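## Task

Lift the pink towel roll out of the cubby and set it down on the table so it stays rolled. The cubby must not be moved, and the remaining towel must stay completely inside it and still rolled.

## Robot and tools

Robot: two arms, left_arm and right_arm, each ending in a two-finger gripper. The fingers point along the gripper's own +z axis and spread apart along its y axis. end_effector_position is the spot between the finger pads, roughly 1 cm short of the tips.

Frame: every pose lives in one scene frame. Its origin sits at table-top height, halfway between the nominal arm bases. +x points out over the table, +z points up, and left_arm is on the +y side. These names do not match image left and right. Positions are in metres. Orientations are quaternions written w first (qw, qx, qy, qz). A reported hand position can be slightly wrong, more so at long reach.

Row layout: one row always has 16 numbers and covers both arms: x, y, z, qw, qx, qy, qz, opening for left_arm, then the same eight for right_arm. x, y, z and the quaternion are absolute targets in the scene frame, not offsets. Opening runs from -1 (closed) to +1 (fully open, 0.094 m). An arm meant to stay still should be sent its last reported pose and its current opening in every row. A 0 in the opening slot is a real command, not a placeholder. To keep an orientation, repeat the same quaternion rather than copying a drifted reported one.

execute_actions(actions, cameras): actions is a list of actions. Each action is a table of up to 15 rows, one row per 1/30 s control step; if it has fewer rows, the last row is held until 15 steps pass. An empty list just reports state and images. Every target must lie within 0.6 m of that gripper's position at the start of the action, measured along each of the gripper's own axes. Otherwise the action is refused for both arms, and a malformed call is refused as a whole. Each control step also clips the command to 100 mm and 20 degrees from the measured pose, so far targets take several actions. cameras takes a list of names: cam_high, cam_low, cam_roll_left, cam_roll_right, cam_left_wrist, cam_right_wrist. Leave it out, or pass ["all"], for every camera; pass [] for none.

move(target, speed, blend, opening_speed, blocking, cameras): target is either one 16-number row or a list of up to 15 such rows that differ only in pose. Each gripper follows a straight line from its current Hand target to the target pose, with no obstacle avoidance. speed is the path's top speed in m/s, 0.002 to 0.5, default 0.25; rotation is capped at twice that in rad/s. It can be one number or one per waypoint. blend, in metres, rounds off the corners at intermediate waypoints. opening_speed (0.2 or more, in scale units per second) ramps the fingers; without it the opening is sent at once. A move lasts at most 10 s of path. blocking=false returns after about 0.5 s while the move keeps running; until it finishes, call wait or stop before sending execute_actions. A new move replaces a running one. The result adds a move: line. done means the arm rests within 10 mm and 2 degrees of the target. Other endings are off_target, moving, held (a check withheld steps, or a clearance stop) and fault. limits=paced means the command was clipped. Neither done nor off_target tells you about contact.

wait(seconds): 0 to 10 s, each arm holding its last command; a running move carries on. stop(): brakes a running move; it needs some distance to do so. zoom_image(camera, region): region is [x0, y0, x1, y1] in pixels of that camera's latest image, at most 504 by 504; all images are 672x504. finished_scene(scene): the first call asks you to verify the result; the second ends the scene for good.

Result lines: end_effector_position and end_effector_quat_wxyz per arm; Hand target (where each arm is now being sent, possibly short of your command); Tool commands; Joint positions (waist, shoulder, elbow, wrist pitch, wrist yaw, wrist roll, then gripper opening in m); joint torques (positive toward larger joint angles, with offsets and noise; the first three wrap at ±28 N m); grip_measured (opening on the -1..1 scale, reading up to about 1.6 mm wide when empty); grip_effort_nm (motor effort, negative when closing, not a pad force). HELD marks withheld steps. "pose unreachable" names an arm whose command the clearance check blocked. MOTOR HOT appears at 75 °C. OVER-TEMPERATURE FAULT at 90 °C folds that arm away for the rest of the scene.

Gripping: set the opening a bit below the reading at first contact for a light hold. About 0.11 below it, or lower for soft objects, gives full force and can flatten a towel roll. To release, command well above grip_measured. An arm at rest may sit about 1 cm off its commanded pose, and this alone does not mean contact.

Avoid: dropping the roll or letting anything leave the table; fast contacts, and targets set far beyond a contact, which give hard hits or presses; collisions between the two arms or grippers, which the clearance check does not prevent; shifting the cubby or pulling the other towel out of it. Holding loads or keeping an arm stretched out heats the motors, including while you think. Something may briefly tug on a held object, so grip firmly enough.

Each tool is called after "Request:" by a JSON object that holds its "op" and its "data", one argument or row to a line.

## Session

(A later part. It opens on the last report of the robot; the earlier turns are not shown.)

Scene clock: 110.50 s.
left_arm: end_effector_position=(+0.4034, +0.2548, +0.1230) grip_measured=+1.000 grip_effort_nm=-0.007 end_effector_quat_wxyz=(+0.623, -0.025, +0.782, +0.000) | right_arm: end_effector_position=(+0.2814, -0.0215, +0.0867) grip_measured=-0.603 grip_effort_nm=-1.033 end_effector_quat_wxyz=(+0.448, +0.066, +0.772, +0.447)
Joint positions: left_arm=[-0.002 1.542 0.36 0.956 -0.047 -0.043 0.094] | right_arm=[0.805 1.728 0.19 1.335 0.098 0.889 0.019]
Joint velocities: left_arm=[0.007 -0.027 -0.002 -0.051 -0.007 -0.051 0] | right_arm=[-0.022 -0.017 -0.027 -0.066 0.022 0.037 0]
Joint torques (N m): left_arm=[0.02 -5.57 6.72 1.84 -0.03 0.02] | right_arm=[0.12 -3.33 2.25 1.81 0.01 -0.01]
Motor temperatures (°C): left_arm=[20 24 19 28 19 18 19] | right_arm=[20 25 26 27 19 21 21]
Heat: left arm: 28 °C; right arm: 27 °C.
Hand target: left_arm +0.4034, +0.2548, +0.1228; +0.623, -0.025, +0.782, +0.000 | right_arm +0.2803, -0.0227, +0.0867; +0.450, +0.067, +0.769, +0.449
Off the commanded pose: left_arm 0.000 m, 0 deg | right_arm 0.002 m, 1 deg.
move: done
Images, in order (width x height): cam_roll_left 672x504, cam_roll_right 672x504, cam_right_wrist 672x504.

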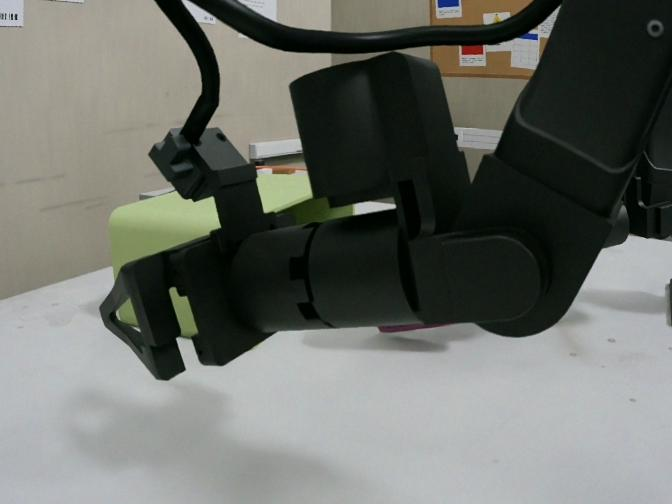

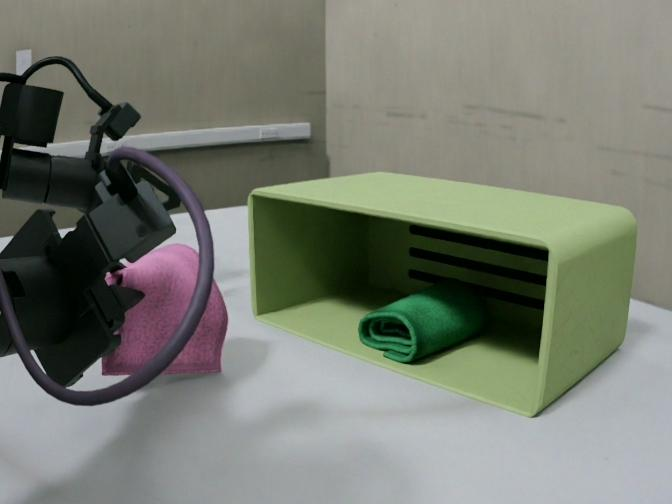

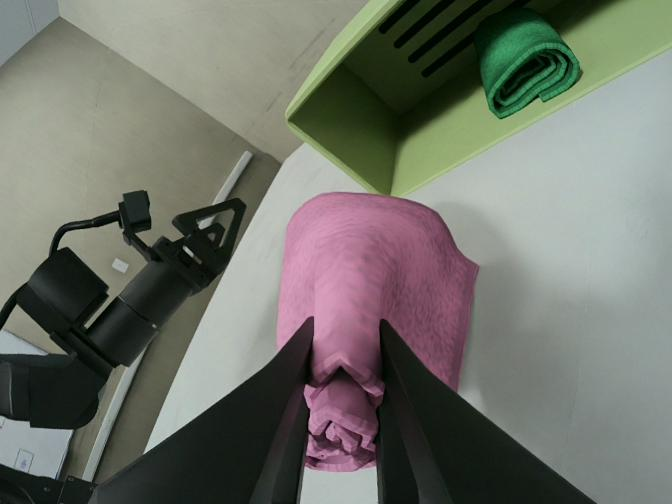

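Request:
{"op": "wait", "data": {
  "seconds": 0
}}

Scene clock: 112.63 s.
left_arm: end_effector_position=(+0.4034, +0.2548, +0.1230) grip_measured=+1.000 grip_effort_nm=-0.017 end_effector_quat_wxyz=(+0.623, -0.025, +0.782, +0.000) | right_arm: end_effector_position=(+0.2814, -0.0215, +0.0869) grip_measured=-0.603 grip_effort_nm=-1.033 end_effector_quat_wxyz=(+0.448, +0.066, +0.772, +0.447)
Joint positions: left_arm=[-0.002 1.542 0.36 0.956 -0.047 -0.043 0.094] | right_arm=[0.805 1.728 0.19 1.336 0.098 0.889 0.019]
Joint velocities: left_arm=[-0.017 -0.002 -0.017 0.007 0.051 -0.037 0] | right_arm=[-0.007 0.007 -0.007 -0.066 -0.051 -0.051 -0.001]
Joint torques (N m): left_arm=[0.02 -5.57 6.74 1.84 -0.03 0.02] | right_arm=[0.13 -3.34 2.25 1.81 0.01 -0.02]
Motor temperatures (°C): left_arm=[20 24 19 28 19 18 19] | right_arm=[20 25 26 27 19 21 21]
Heat: left arm: 28 °C; right arm: 27 °C.
Hand target: left_arm +0.4034, +0.2548, +0.1228; +0.623, -0.025, +0.782, +0.000 | right_arm +0.2803, -0.0227, +0.0867; +0.450, +0.067, +0.769, +0.449
Tool commands: left_gripper/opening=+1.0 right_gripper/opening=-0.65
Off the commanded pose: left_arm 0.000 m, 0 deg | right_arm 0.002 m, 0 deg.

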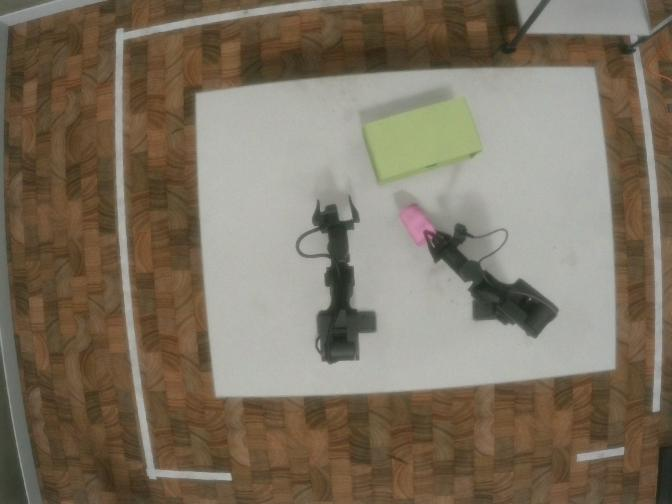

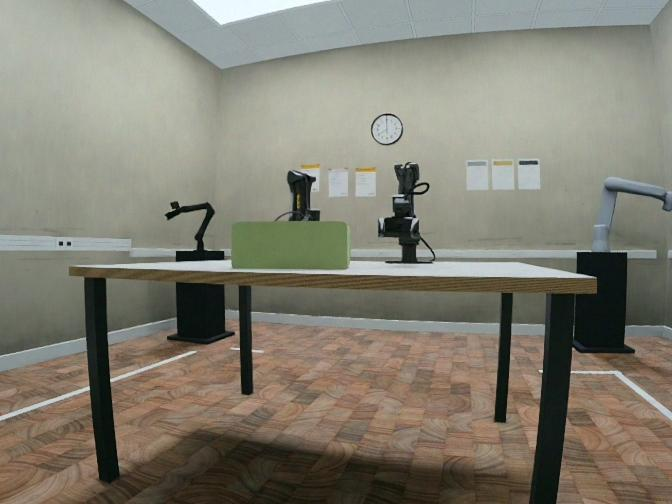

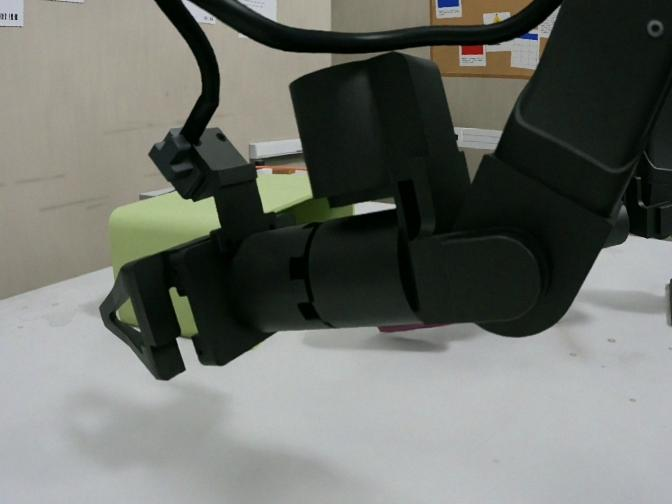

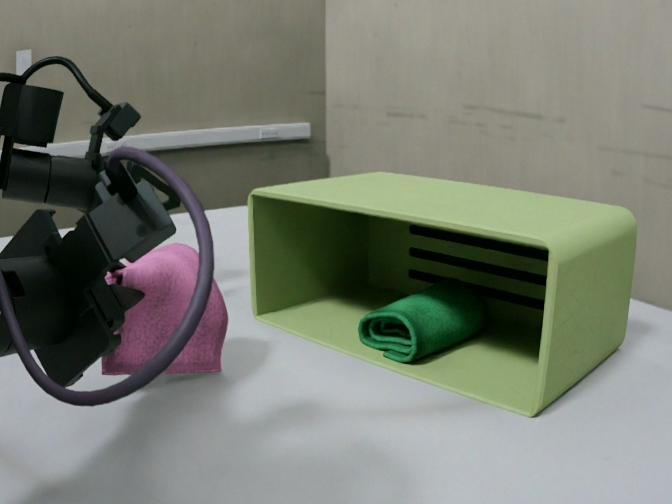

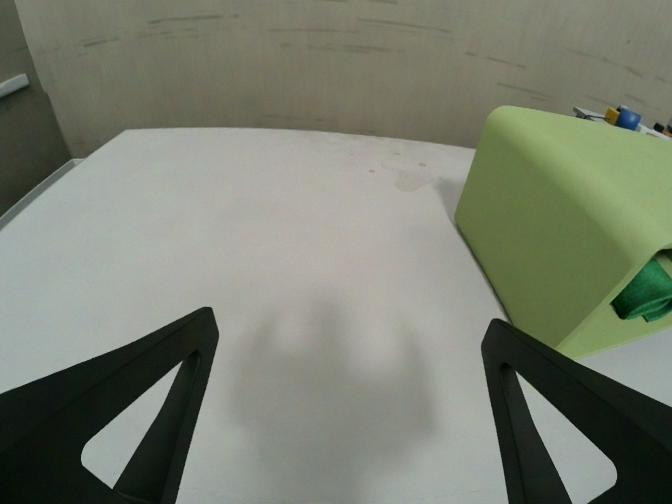

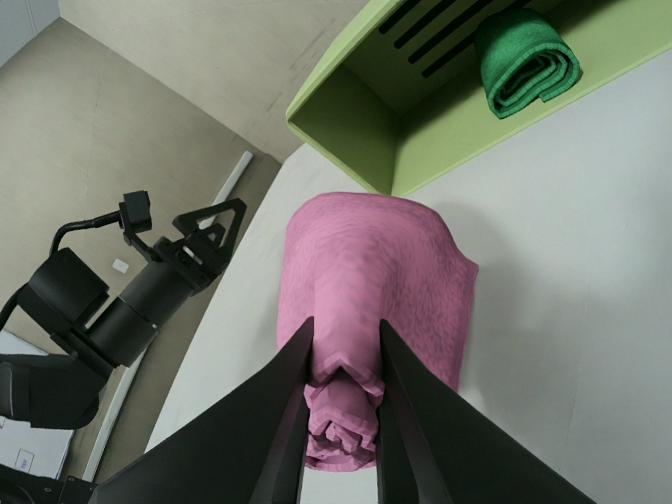

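Request:
{"op": "move", "data": {
  "target": [
    [0.4034,0.2548,0.1228,0.623,-0.025,0.782,0.0,1.0,0.289,-0.031,0.068,0.4497,0.0660,0.7692,0.4496,-0.65],
    [0.4034,0.2548,0.1228,0.623,-0.025,0.782,0.0,1.0,0.311,-0.058,0.045,0.4497,0.0660,0.7692,0.4496,-0.65]
  ],
  "speed": 0.05,
  "cameras": ["cam_roll_right","cam_right_wrist"]
}}

Scene clock: 115.23 s.
left_arm: end_effector_position=(+0.4034, +0.2548, +0.1230) grip_measured=+1.000 grip_effort_nm=-0.007 end_effector_quat_wxyz=(+0.623, -0.025, +0.782, +0.000) | right_arm: end_effector_position=(+0.3069, -0.0582, +0.0449) grip_measured=-0.603 grip_effort_nm=-1.038 end_effector_quat_wxyz=(+0.428, +0.074, +0.788, +0.436)
Joint positions: left_arm=[-0.002 1.542 0.36 0.956 -0.047 -0.043 0.094] | right_arm=[0.577 1.984 0.184 1.541 -0.126 0.856 0.019]
Joint velocities: left_arm=[-0.002 -0.002 0.002 -0.022 0.007 0.022 0] | right_arm=[-0.007 0.007 -0.032 -0.051 0.007 -0.022 0]
Joint torques (N m): left_arm=[0.02 -5.59 6.74 1.84 -0.03 0.02] | right_arm=[-0.46 -3.85 2.29 1.74 -0.13 -0.1]
Motor temperatures (°C): left_arm=[20 24 19 29 19 18 19] | right_arm=[20 25 25 27 19 21 21]
Heat: left arm: 29 °C; right arm: 27 °C.
Hand target: left_arm +0.4034, +0.2548, +0.1228; +0.623, -0.025, +0.782, +0.000 | right_arm +0.3096, -0.0574, +0.0465; +0.433, +0.070, +0.784, +0.439
Off the commanded pose: left_arm 0.000 m, 0 deg | right_arm 0.004 m, 4 deg.
joint sent to its limit (right arm) — joint 4 (wrist pitch), upper limit. The joint targets are off in orientation, not in position.
move: off_target (right_arm)
Images, in order (width x height): cam_roll_right 672x504, cam_right_wrist 672x504.

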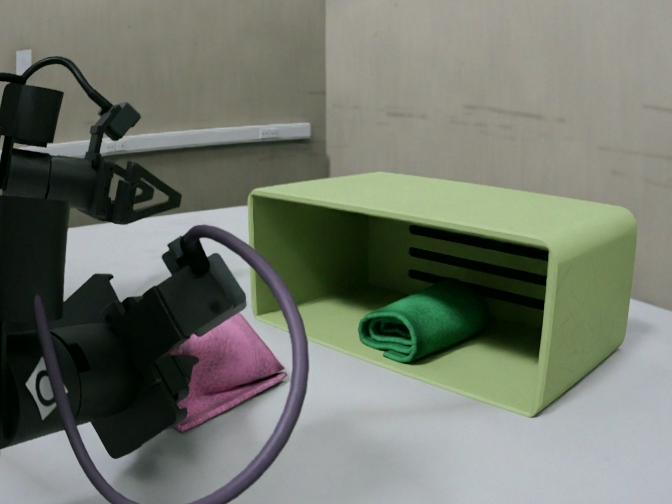

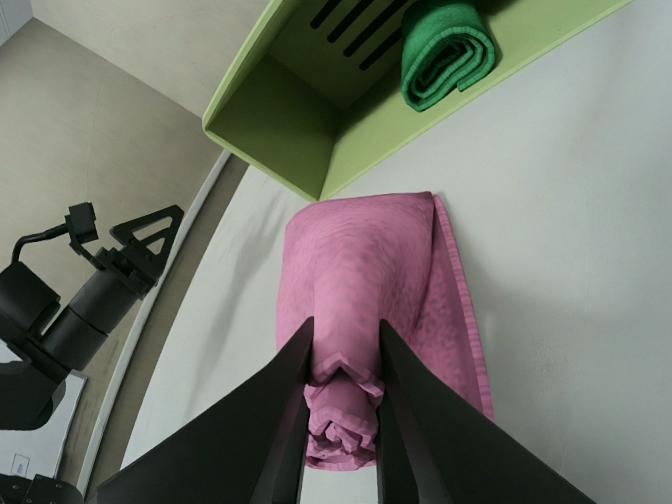

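Request:
{"op": "move", "data": {
  "target": [
    [0.4034,0.2548,0.1228,0.623,-0.025,0.782,0.0,1.0,0.316,-0.078,0.042,0.3417,0.2309,0.7367,0.5364,-0.65],
    [0.4034,0.2548,0.1228,0.623,-0.025,0.782,0.0,1.0,0.330,-0.096,0.042,0.2812,0.3090,0.7070,0.5697,-0.65]
  ],
  "speed": 0.05,
  "cameras": ["cam_roll_right","cam_right_wrist"]
}}

Scene clock: 124.30 s.
left_arm: end_effector_position=(+0.4034, +0.2548, +0.1230) grip_measured=+1.000 grip_effort_nm=-0.007 end_effector_quat_wxyz=(+0.623, -0.025, +0.782, +0.000) | right_arm: end_effector_position=(+0.3244, -0.0954, +0.0406) grip_measured=-0.603 grip_effort_nm=-1.028 end_effector_quat_wxyz=(+0.263, +0.319, +0.726, +0.549)
Joint positions: left_arm=[-0.002 1.542 0.36 0.956 -0.047 -0.043 0.094] | right_arm=[0.361 2.006 0.184 1.545 -0.342 1.443 0.019]
Joint velocities: left_arm=[0.012 -0.007 0.002 -0.081 -0.022 -0.022 0] | right_arm=[0.002 0.002 -0.012 -0.051 0.037 0.022 0]
Joint torques (N m): left_arm=[0.03 -5.56 6.74 1.84 -0.03 0.03] | right_arm=[-0.51 -3.84 2.84 1.67 -0.14 -0.04]
Motor temperatures (°C): left_arm=[20 24 19 29 19 18 19] | right_arm=[20 25 25 28 19 21 22]
Heat: left arm: 29 °C; right arm: 28 °C.
Hand target: left_arm +0.4034, +0.2548, +0.1228; +0.623, -0.025, +0.782, +0.000 | right_arm +0.3296, -0.0949, +0.0428; +0.268, +0.316, +0.722, +0.555
Off the commanded pose: left_arm 0.000 m, 0 deg | right_arm 0.006 m, 4 deg.
joint sent to its limit (right arm) — joint 4 (wrist pitch), upper limit. The joint targets are off in orientation, not in position.
move: off_target (right_arm)
Images, in order (width x height): cam_roll_right 672x504, cam_right_wrist 672x504.

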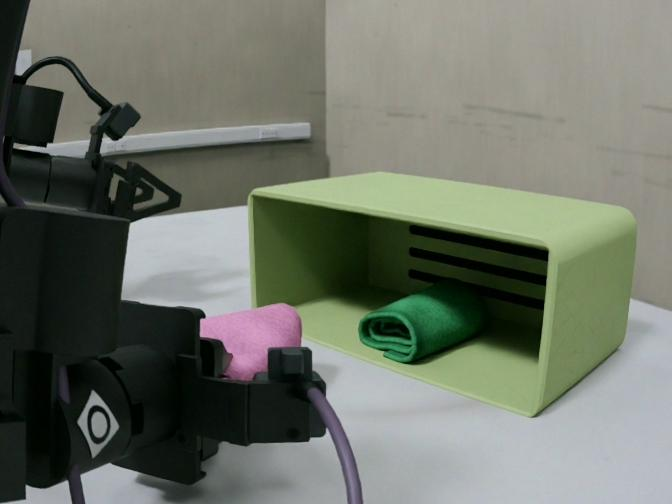

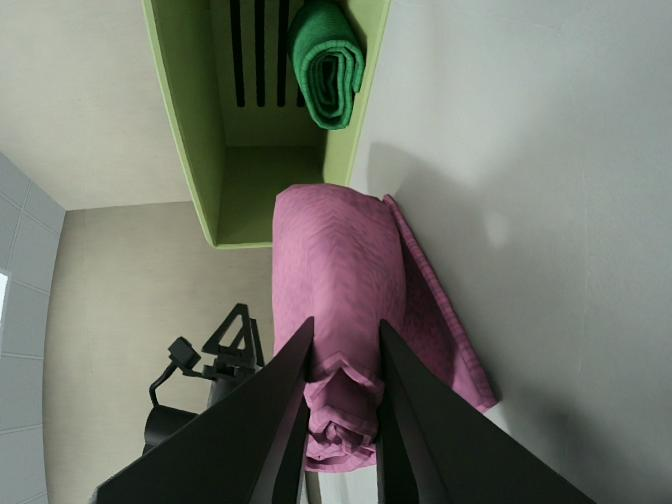

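Request:
{"op": "zoom_image", "data": {
  "camera": "cam_roll_right",
  "region": [100, 240, 420, 480]
}}

Request:
{"op": "zoom_image", "data": {
  "camera": "cam_right_wrist",
  "region": [220, 120, 560, 480]
}}

Scaled by 1.575 from the camera's 672x504 image, which has a finer 960x720 frame.

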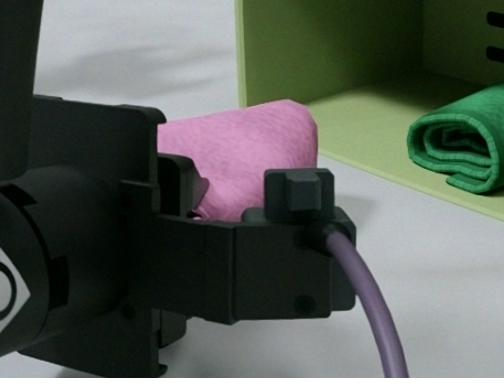

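Scaled by 1.400 from the camera's 672x504 image, which has a finer 960x720 frame.

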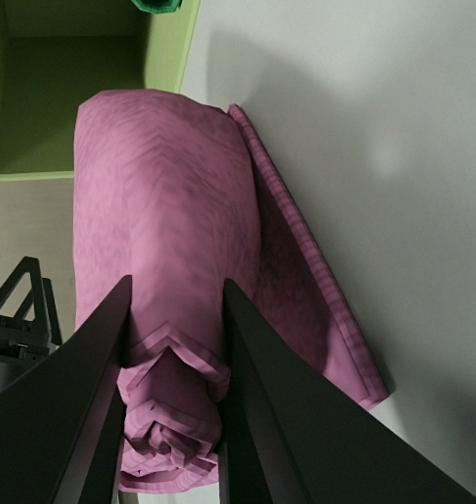

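Request:
{"op": "move", "data": {
  "target": [
    [0.4034,0.2548,0.1228,0.623,-0.025,0.782,0.0,1.0,0.326,-0.107,0.033,0.263,0.319,0.726,0.549,-0.65],
    [0.4034,0.2548,0.1228,0.623,-0.025,0.782,0.0,1.0,0.339,-0.123,0.031,0.2175,0.3848,0.6693,0.5976,-0.65]
  ],
  "speed": 0.04,
  "cameras": ["cam_high","cam_roll_right","cam_right_wrist"]
}}

Scene clock: 129.23 s.
left_arm: end_effector_position=(+0.4034, +0.2548, +0.1230) grip_measured=+1.000 grip_effort_nm=-0.002 end_effector_quat_wxyz=(+0.623, -0.025, +0.782, +0.000) | right_arm: end_effector_position=(+0.3350, -0.1211, +0.0325) grip_measured=-0.604 grip_effort_nm=-1.028 end_effector_quat_wxyz=(+0.199, +0.393, +0.690, +0.574)
Joint positions: left_arm=[-0.002 1.542 0.36 0.956 -0.047 -0.043 0.094] | right_arm=[0.214 2.056 0.204 1.551 -0.491 1.609 0.019]
Joint velocities: left_arm=[-0.002 -0.017 -0.007 -0.081 0.037 -0.037 0] | right_arm=[0.002 -0.017 -0.022 0.037 0.022 -0.007 -0.001]
Joint torques (N m): left_arm=[0.02 -5.57 6.74 1.84 -0.03 0.03] | right_arm=[-0.54 -3.96 2.28 1.57 -0.14 -0.02]
Motor temperatures (°C): left_arm=[20 24 19 29 19 18 19] | right_arm=[20 24 25 28 19 21 22]
Heat: left arm: 29 °C; right arm: 28 °C.
Hand target: left_arm +0.4034, +0.2548, +0.1228; +0.623, -0.025, +0.782, +0.000 | right_arm +0.3387, -0.1221, +0.0319; +0.201, +0.392, +0.688, +0.576
Off the commanded pose: left_arm 0.000 m, 0 deg | right_arm 0.005 m, 4 deg.
joint sent to its limit (right arm) — joint 4 (wrist pitch), upper limit. The joint targets are off in orientation, not in position.
move: off_target (right_arm)
Images, in order (width x height): cam_high 672x504, cam_roll_right 672x504, cam_right_wrist 672x504.

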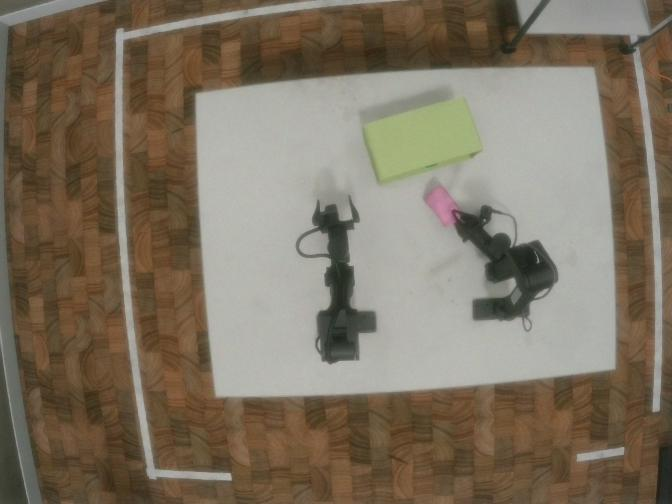

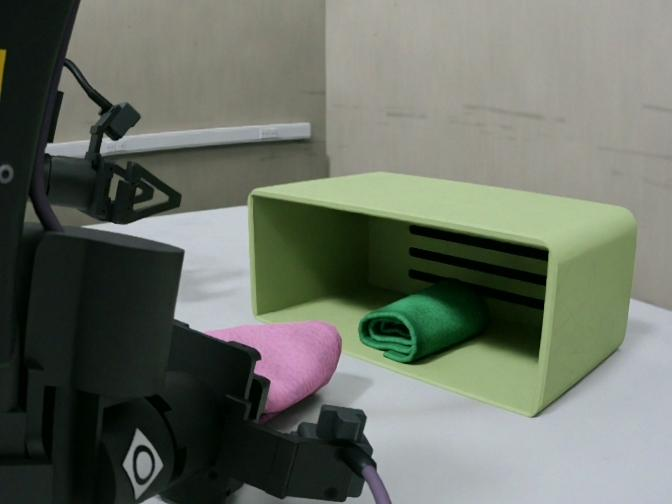

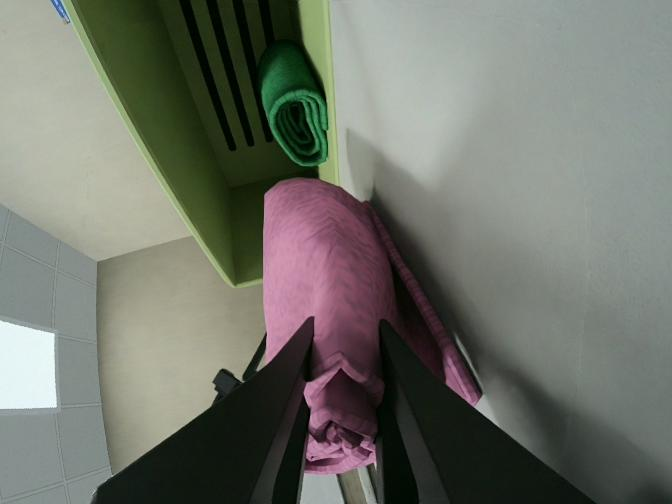

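Request:
{"op": "move", "data": {
  "target": [0.4034,0.2548,0.1228,0.623,-0.025,0.782,0.0,1.0,0.337,-0.121,0.033,0.199,0.393,0.690,0.574,-0.25],
  "opening_speed": 0.5,
  "cameras": ["cam_roll_right","cam_right_wrist"]
}}

Scene clock: 130.93 s.
left_arm: end_effector_position=(+0.4034, +0.2548, +0.1230) grip_measured=+1.000 grip_effort_nm=-0.002 end_effector_quat_wxyz=(+0.623, -0.025, +0.782, +0.000) | right_arm: end_effector_position=(+0.3344, -0.1213, +0.0304) grip_measured=-0.252 grip_effort_nm=0.125 end_effector_quat_wxyz=(+0.196, +0.396, +0.691, +0.571)
Joint positions: left_arm=[-0.002 1.542 0.36 0.956 -0.047 -0.043 0.094] | right_arm=[0.214 2.056 0.204 1.541 -0.491 1.61 0.035]
Joint velocities: left_arm=[-0.002 0.012 -0.002 -0.037 -0.066 0.007 0] | right_arm=[-0.002 0.007 0.002 0.037 0.066 -0.066 0]
Joint torques (N m): left_arm=[0.02 -5.57 6.72 1.84 -0.03 0.03] | right_arm=[-0.13 -5.64 1.88 1.45 -0.12 -0.03]
Motor temperatures (°C): left_arm=[20 24 19 29 19 18 19] | right_arm=[20 25 25 28 19 21 22]
Heat: left arm: 29 °C; right arm: 28 °C.
Hand target: left_arm +0.4034, +0.2548, +0.1228; +0.623, -0.025, +0.782, +0.000 | right_arm +0.3370, -0.1210, +0.0329; +0.199, +0.393, +0.690, +0.574
Off the commanded pose: left_arm 0.000 m, 0 deg | right_arm 0.004 m, 1 deg.
move: done
Images, in order (width x height): cam_roll_right 672x504, cam_right_wrist 672x504.

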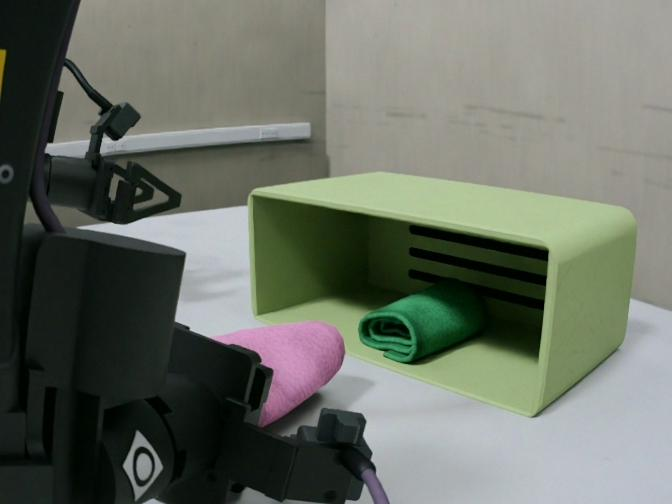

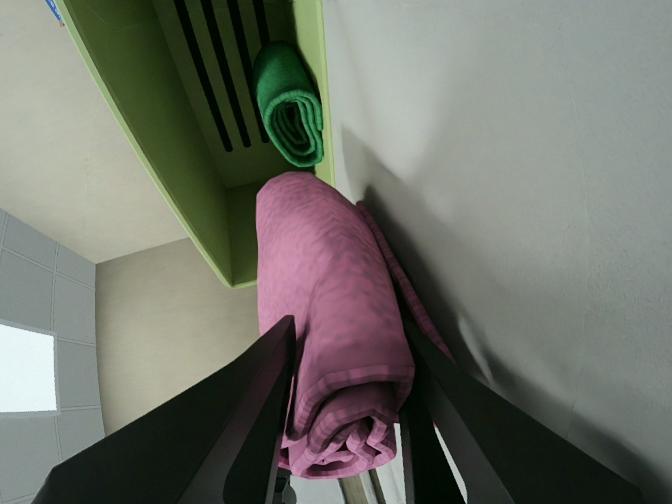

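Request:
{"op": "move", "data": {
  "target": [
    [0.4034,0.2548,0.1228,0.623,-0.025,0.782,0.0,1.0,0.337,-0.121,0.035,0.199,0.393,0.690,0.574,-0.1],
    [0.4034,0.2548,0.1228,0.623,-0.025,0.782,0.0,1.0,0.295,-0.156,0.042,0.199,0.393,0.690,0.574,-0.1]
  ],
  "opening_speed": 0.5,
  "speed": 0.04,
  "cameras": ["cam_high","cam_roll_right","cam_right_wrist"]
}}

Scene clock: 133.57 s.
left_arm: end_effector_position=(+0.4034, +0.2548, +0.1230) grip_measured=+1.000 grip_effort_nm=-0.012 end_effector_quat_wxyz=(+0.623, -0.025, +0.782, +0.000) | right_arm: end_effector_position=(+0.2946, -0.1547, +0.0344) grip_measured=-0.102 grip_effort_nm=0.125 end_effector_quat_wxyz=(+0.183, +0.408, +0.693, +0.565)
Joint positions: left_arm=[-0.002 1.542 0.36 0.956 -0.047 -0.043 0.094] | right_arm=[0.057 1.957 0.036 1.547 -0.639 1.56 0.042]
Joint velocities: left_arm=[0.002 -0.017 0.002 -0.022 -0.066 0.007 0] | right_arm=[0.007 -0.012 -0.007 -0.037 0.037 -0.081 -0.001]
Joint torques (N m): left_arm=[0.02 -5.59 6.74 1.84 -0.03 0.02] | right_arm=[-0.44 -6.28 0.31 1.55 -0.2 -0.11]
Motor temperatures (°C): left_arm=[20 24 19 29 19 18 19] | right_arm=[20 25 25 28 19 21 22]
Heat: left arm: 29 °C; right arm: 28 °C.
Hand target: left_arm +0.4034, +0.2548, +0.1228; +0.623, -0.025, +0.782, +0.000 | right_arm +0.2952, -0.1550, +0.0434; +0.196, +0.395, +0.691, +0.573
Off the commanded pose: left_arm 0.000 m, 0 deg | right_arm 0.008 m, 3 deg.
joint sent to its limit (right arm) — joint 4 (wrist pitch), upper limit. The joint targets still meet the commanded pose.
move: off_target (right_arm)
Images, in order (width x height): cam_high 672x504, cam_roll_right 672x504, cam_right_wrist 672x504.

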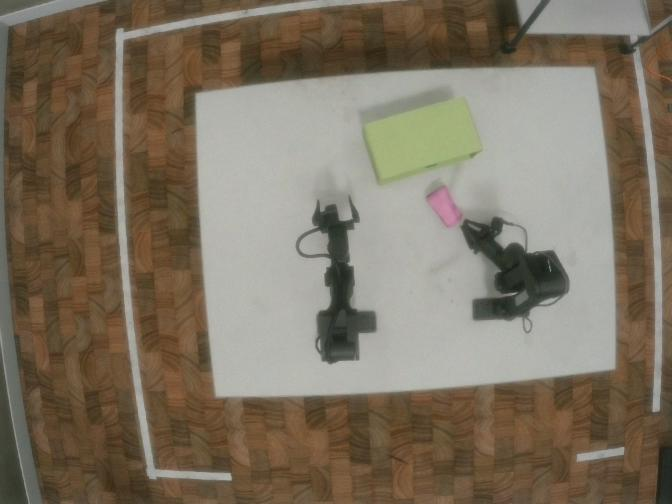

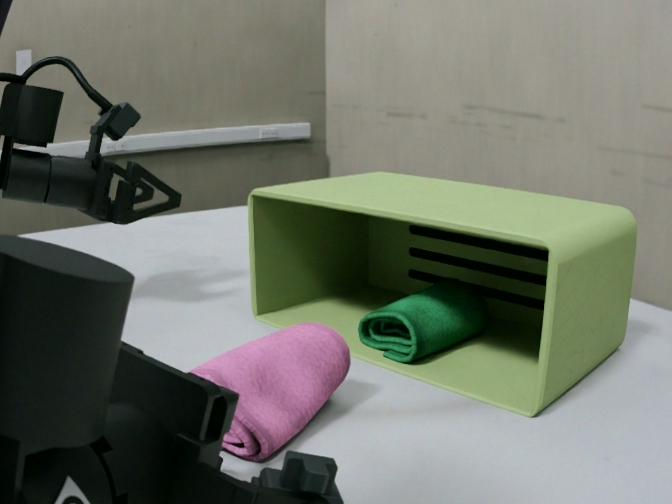

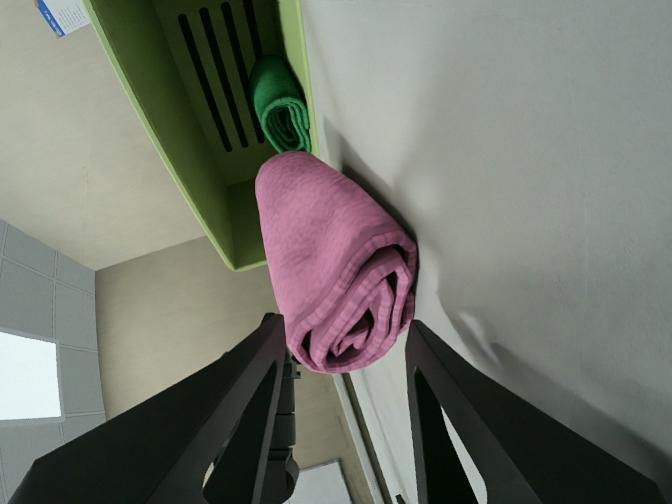

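Request:
{"op": "move", "data": {
  "target": [
    [0.4034,0.2548,0.1228,0.623,-0.025,0.782,0.0,1.0,0.270,-0.176,0.06,0.199,0.393,0.690,0.574,-0.1],
    [0.4034,0.2548,0.1228,0.623,-0.025,0.782,0.0,1.0,0.25,-0.21,0.14,0.5364,-0.1021,0.7652,0.3417,-0.1],
    [0.4034,0.2548,0.1228,0.623,-0.025,0.782,0.0,1.0,0.25,-0.22,0.16,0.5721,-0.2713,0.7455,0.2082,-0.1]
  ],
  "speed": [0.05,0.15,0.15],
  "blend": [0.02,0.02,0]
}}

Request:
{"op": "zoom_image", "data": {
  "camera": "cam_roll_right",
  "region": [160, 240, 560, 480]
}}

Request:
{"op": "zoom_image", "data": {
  "camera": "cam_high",
  "region": [350, 80, 510, 240]
}}

Scene clock: 141.77 s.
left_arm: end_effector_position=(+0.4034, +0.2548, +0.1230) grip_measured=+1.000 grip_effort_nm=-0.012 end_effector_quat_wxyz=(+0.623, -0.025, +0.782, +0.000) | right_arm: end_effector_position=(+0.2527, -0.2175, +0.1436) grip_measured=-0.102 grip_effort_nm=0.125 end_effector_quat_wxyz=(+0.565, -0.256, +0.753, +0.220)
Joint positions: left_arm=[-0.002 1.542 0.36 0.956 -0.047 -0.043 0.094] | right_arm=[-0.437 0.702 0.223 -0.102 -1.069 -0.479 0.042]
Joint velocities: left_arm=[0.007 -0.002 -0.007 -0.022 -0.022 0.037 0] | right_arm=[0.007 -0.017 -0.002 -0.081 -0.022 -0.066 0]
Joint torques (N m): left_arm=[0.02 -5.57 6.74 1.84 -0.03 0.02] | right_arm=[-0.53 0.06 9.11 1.05 -0.43 -0.07]
Motor temperatures (°C): left_arm=[20 24 19 29 19 18 19] | right_arm=[20 24 26 28 19 21 21]
Heat: left arm: 29 °C; right arm: 28 °C.
Hand target: left_arm +0.4034, +0.2548, +0.1228; +0.623, -0.025, +0.782, +0.000 | right_arm +0.2554, -0.2187, +0.1587; +0.577, -0.266, +0.742, +0.214
Off the commanded pose: left_arm 0.000 m, 0 deg | right_arm 0.017 m, 3 deg.
move: off_target (right_arm); blend cut to 0.0183 m at target 1

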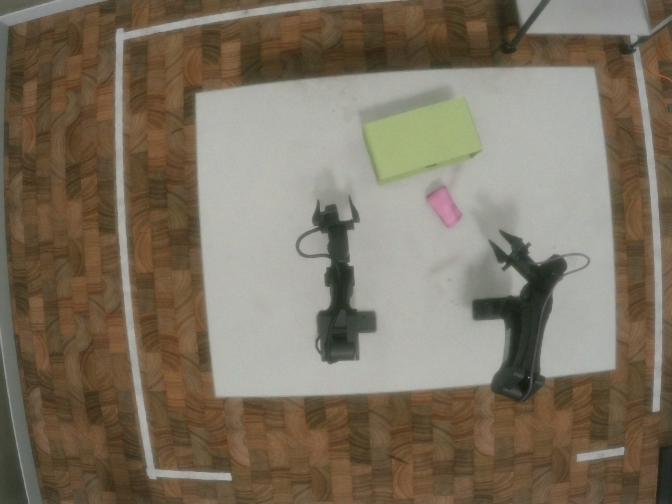

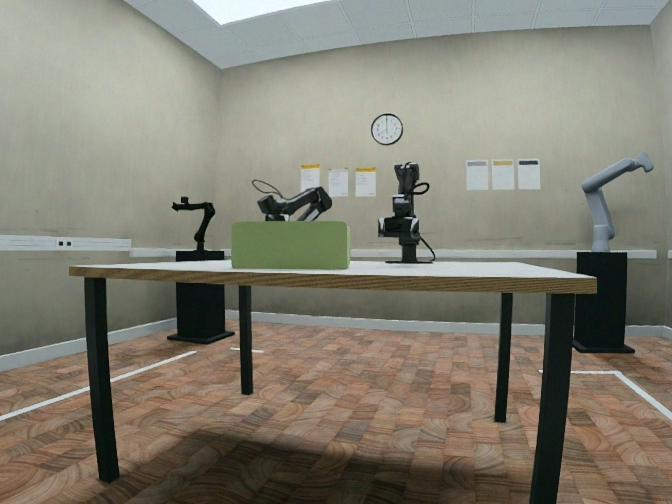

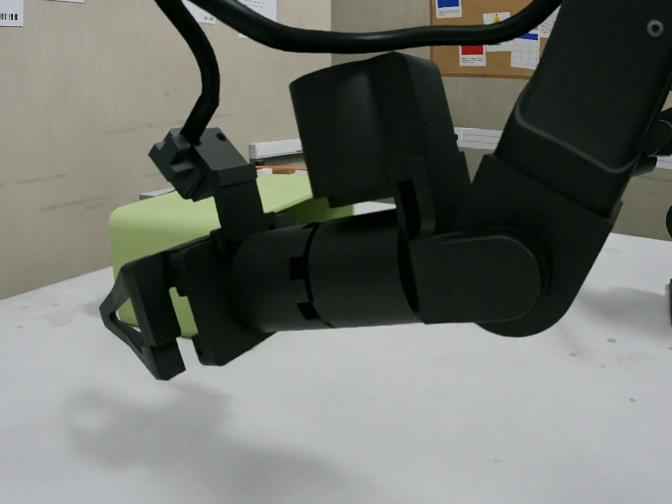

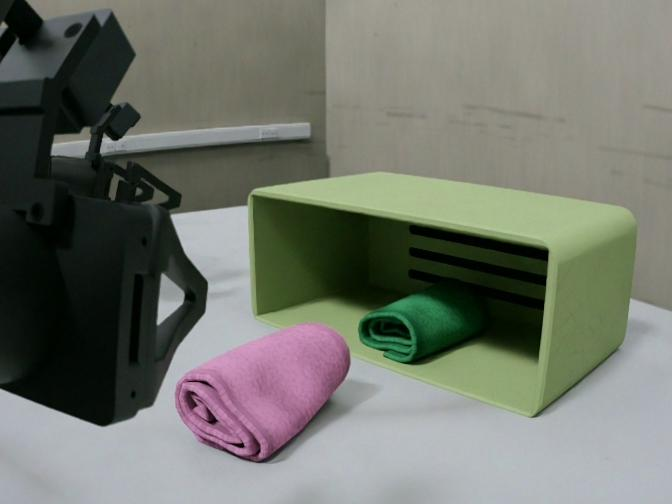

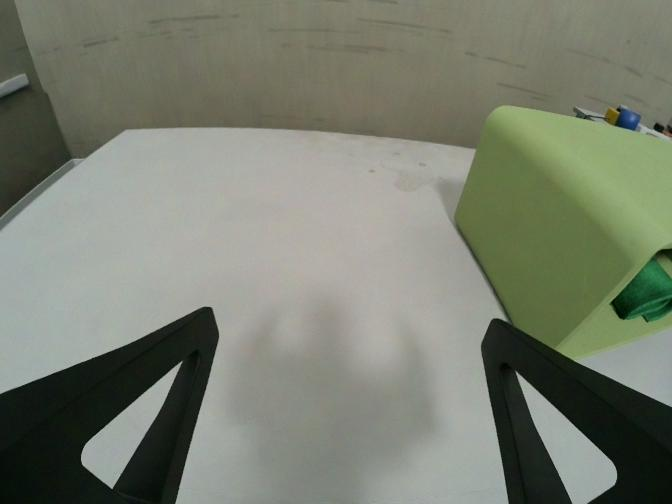

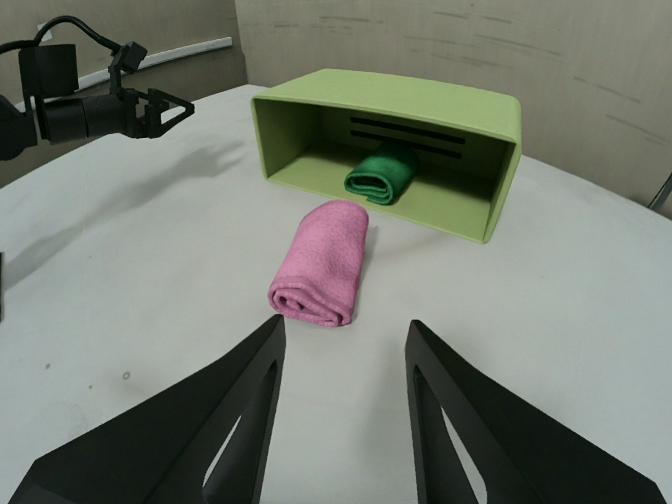

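Scaled by 1.260 from the camera's 672x504 image, which has a finer 960x720 frame.

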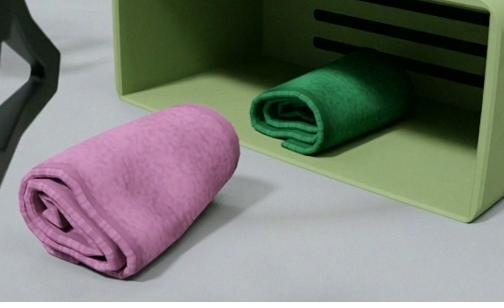

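Scaled by 3.150 from the camera's 672x504 image, which has a finer 960x720 frame.

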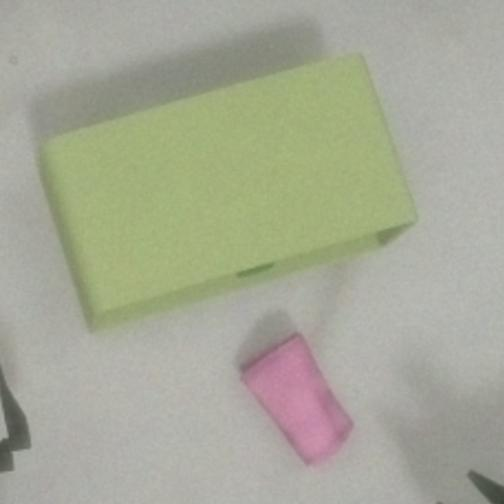

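Request:
{"op": "zoom_image", "data": {
  "camera": "cam_roll_right",
  "region": [330, 270, 490, 390]
}}

Request:
{"op": "zoom_image", "data": {
  "camera": "cam_right_wrist",
  "region": [300, 120, 460, 240]
}}

Request:
{"op": "zoom_image", "data": {
  "camera": "cam_high",
  "region": [410, 140, 470, 185]
}}

Scaled by 3.150 from the camera's 672x504 image, which has a finer 960x720 frame.

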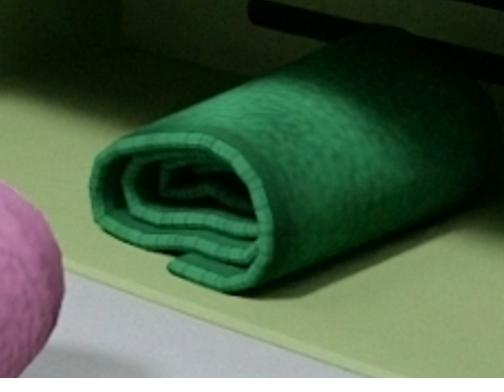

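Scaled by 3.150 from the camera's 672x504 image, which has a finer 960x720 frame.

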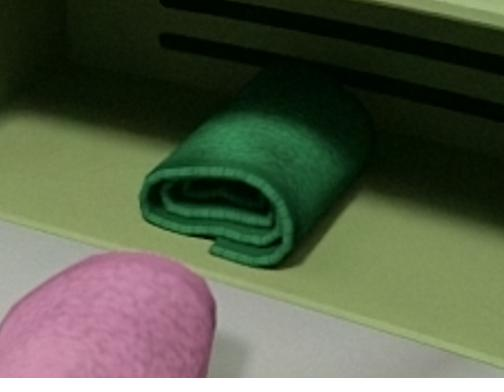

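Scaled by 8.400 from the camera's 672x504 image, which has a finer 960x720 frame.

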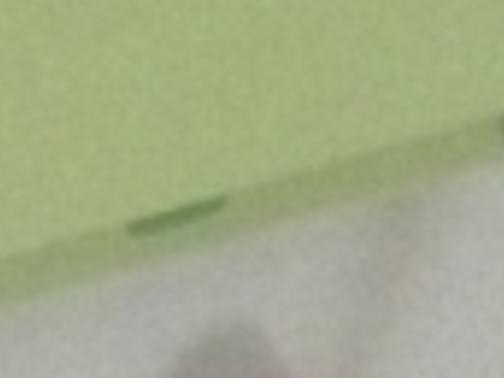

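Request:
{"op": "finished_scene", "data": {
  "scene": 2
}}

This call ended nothing. Check each condition of the task against the scene as it is now, look again where you are not sure, and mend what is not met. Then call finished_scene again.

Request:
{"op": "finished_scene", "data": {
  "scene": 2
}}

The scene is finished: the task was done.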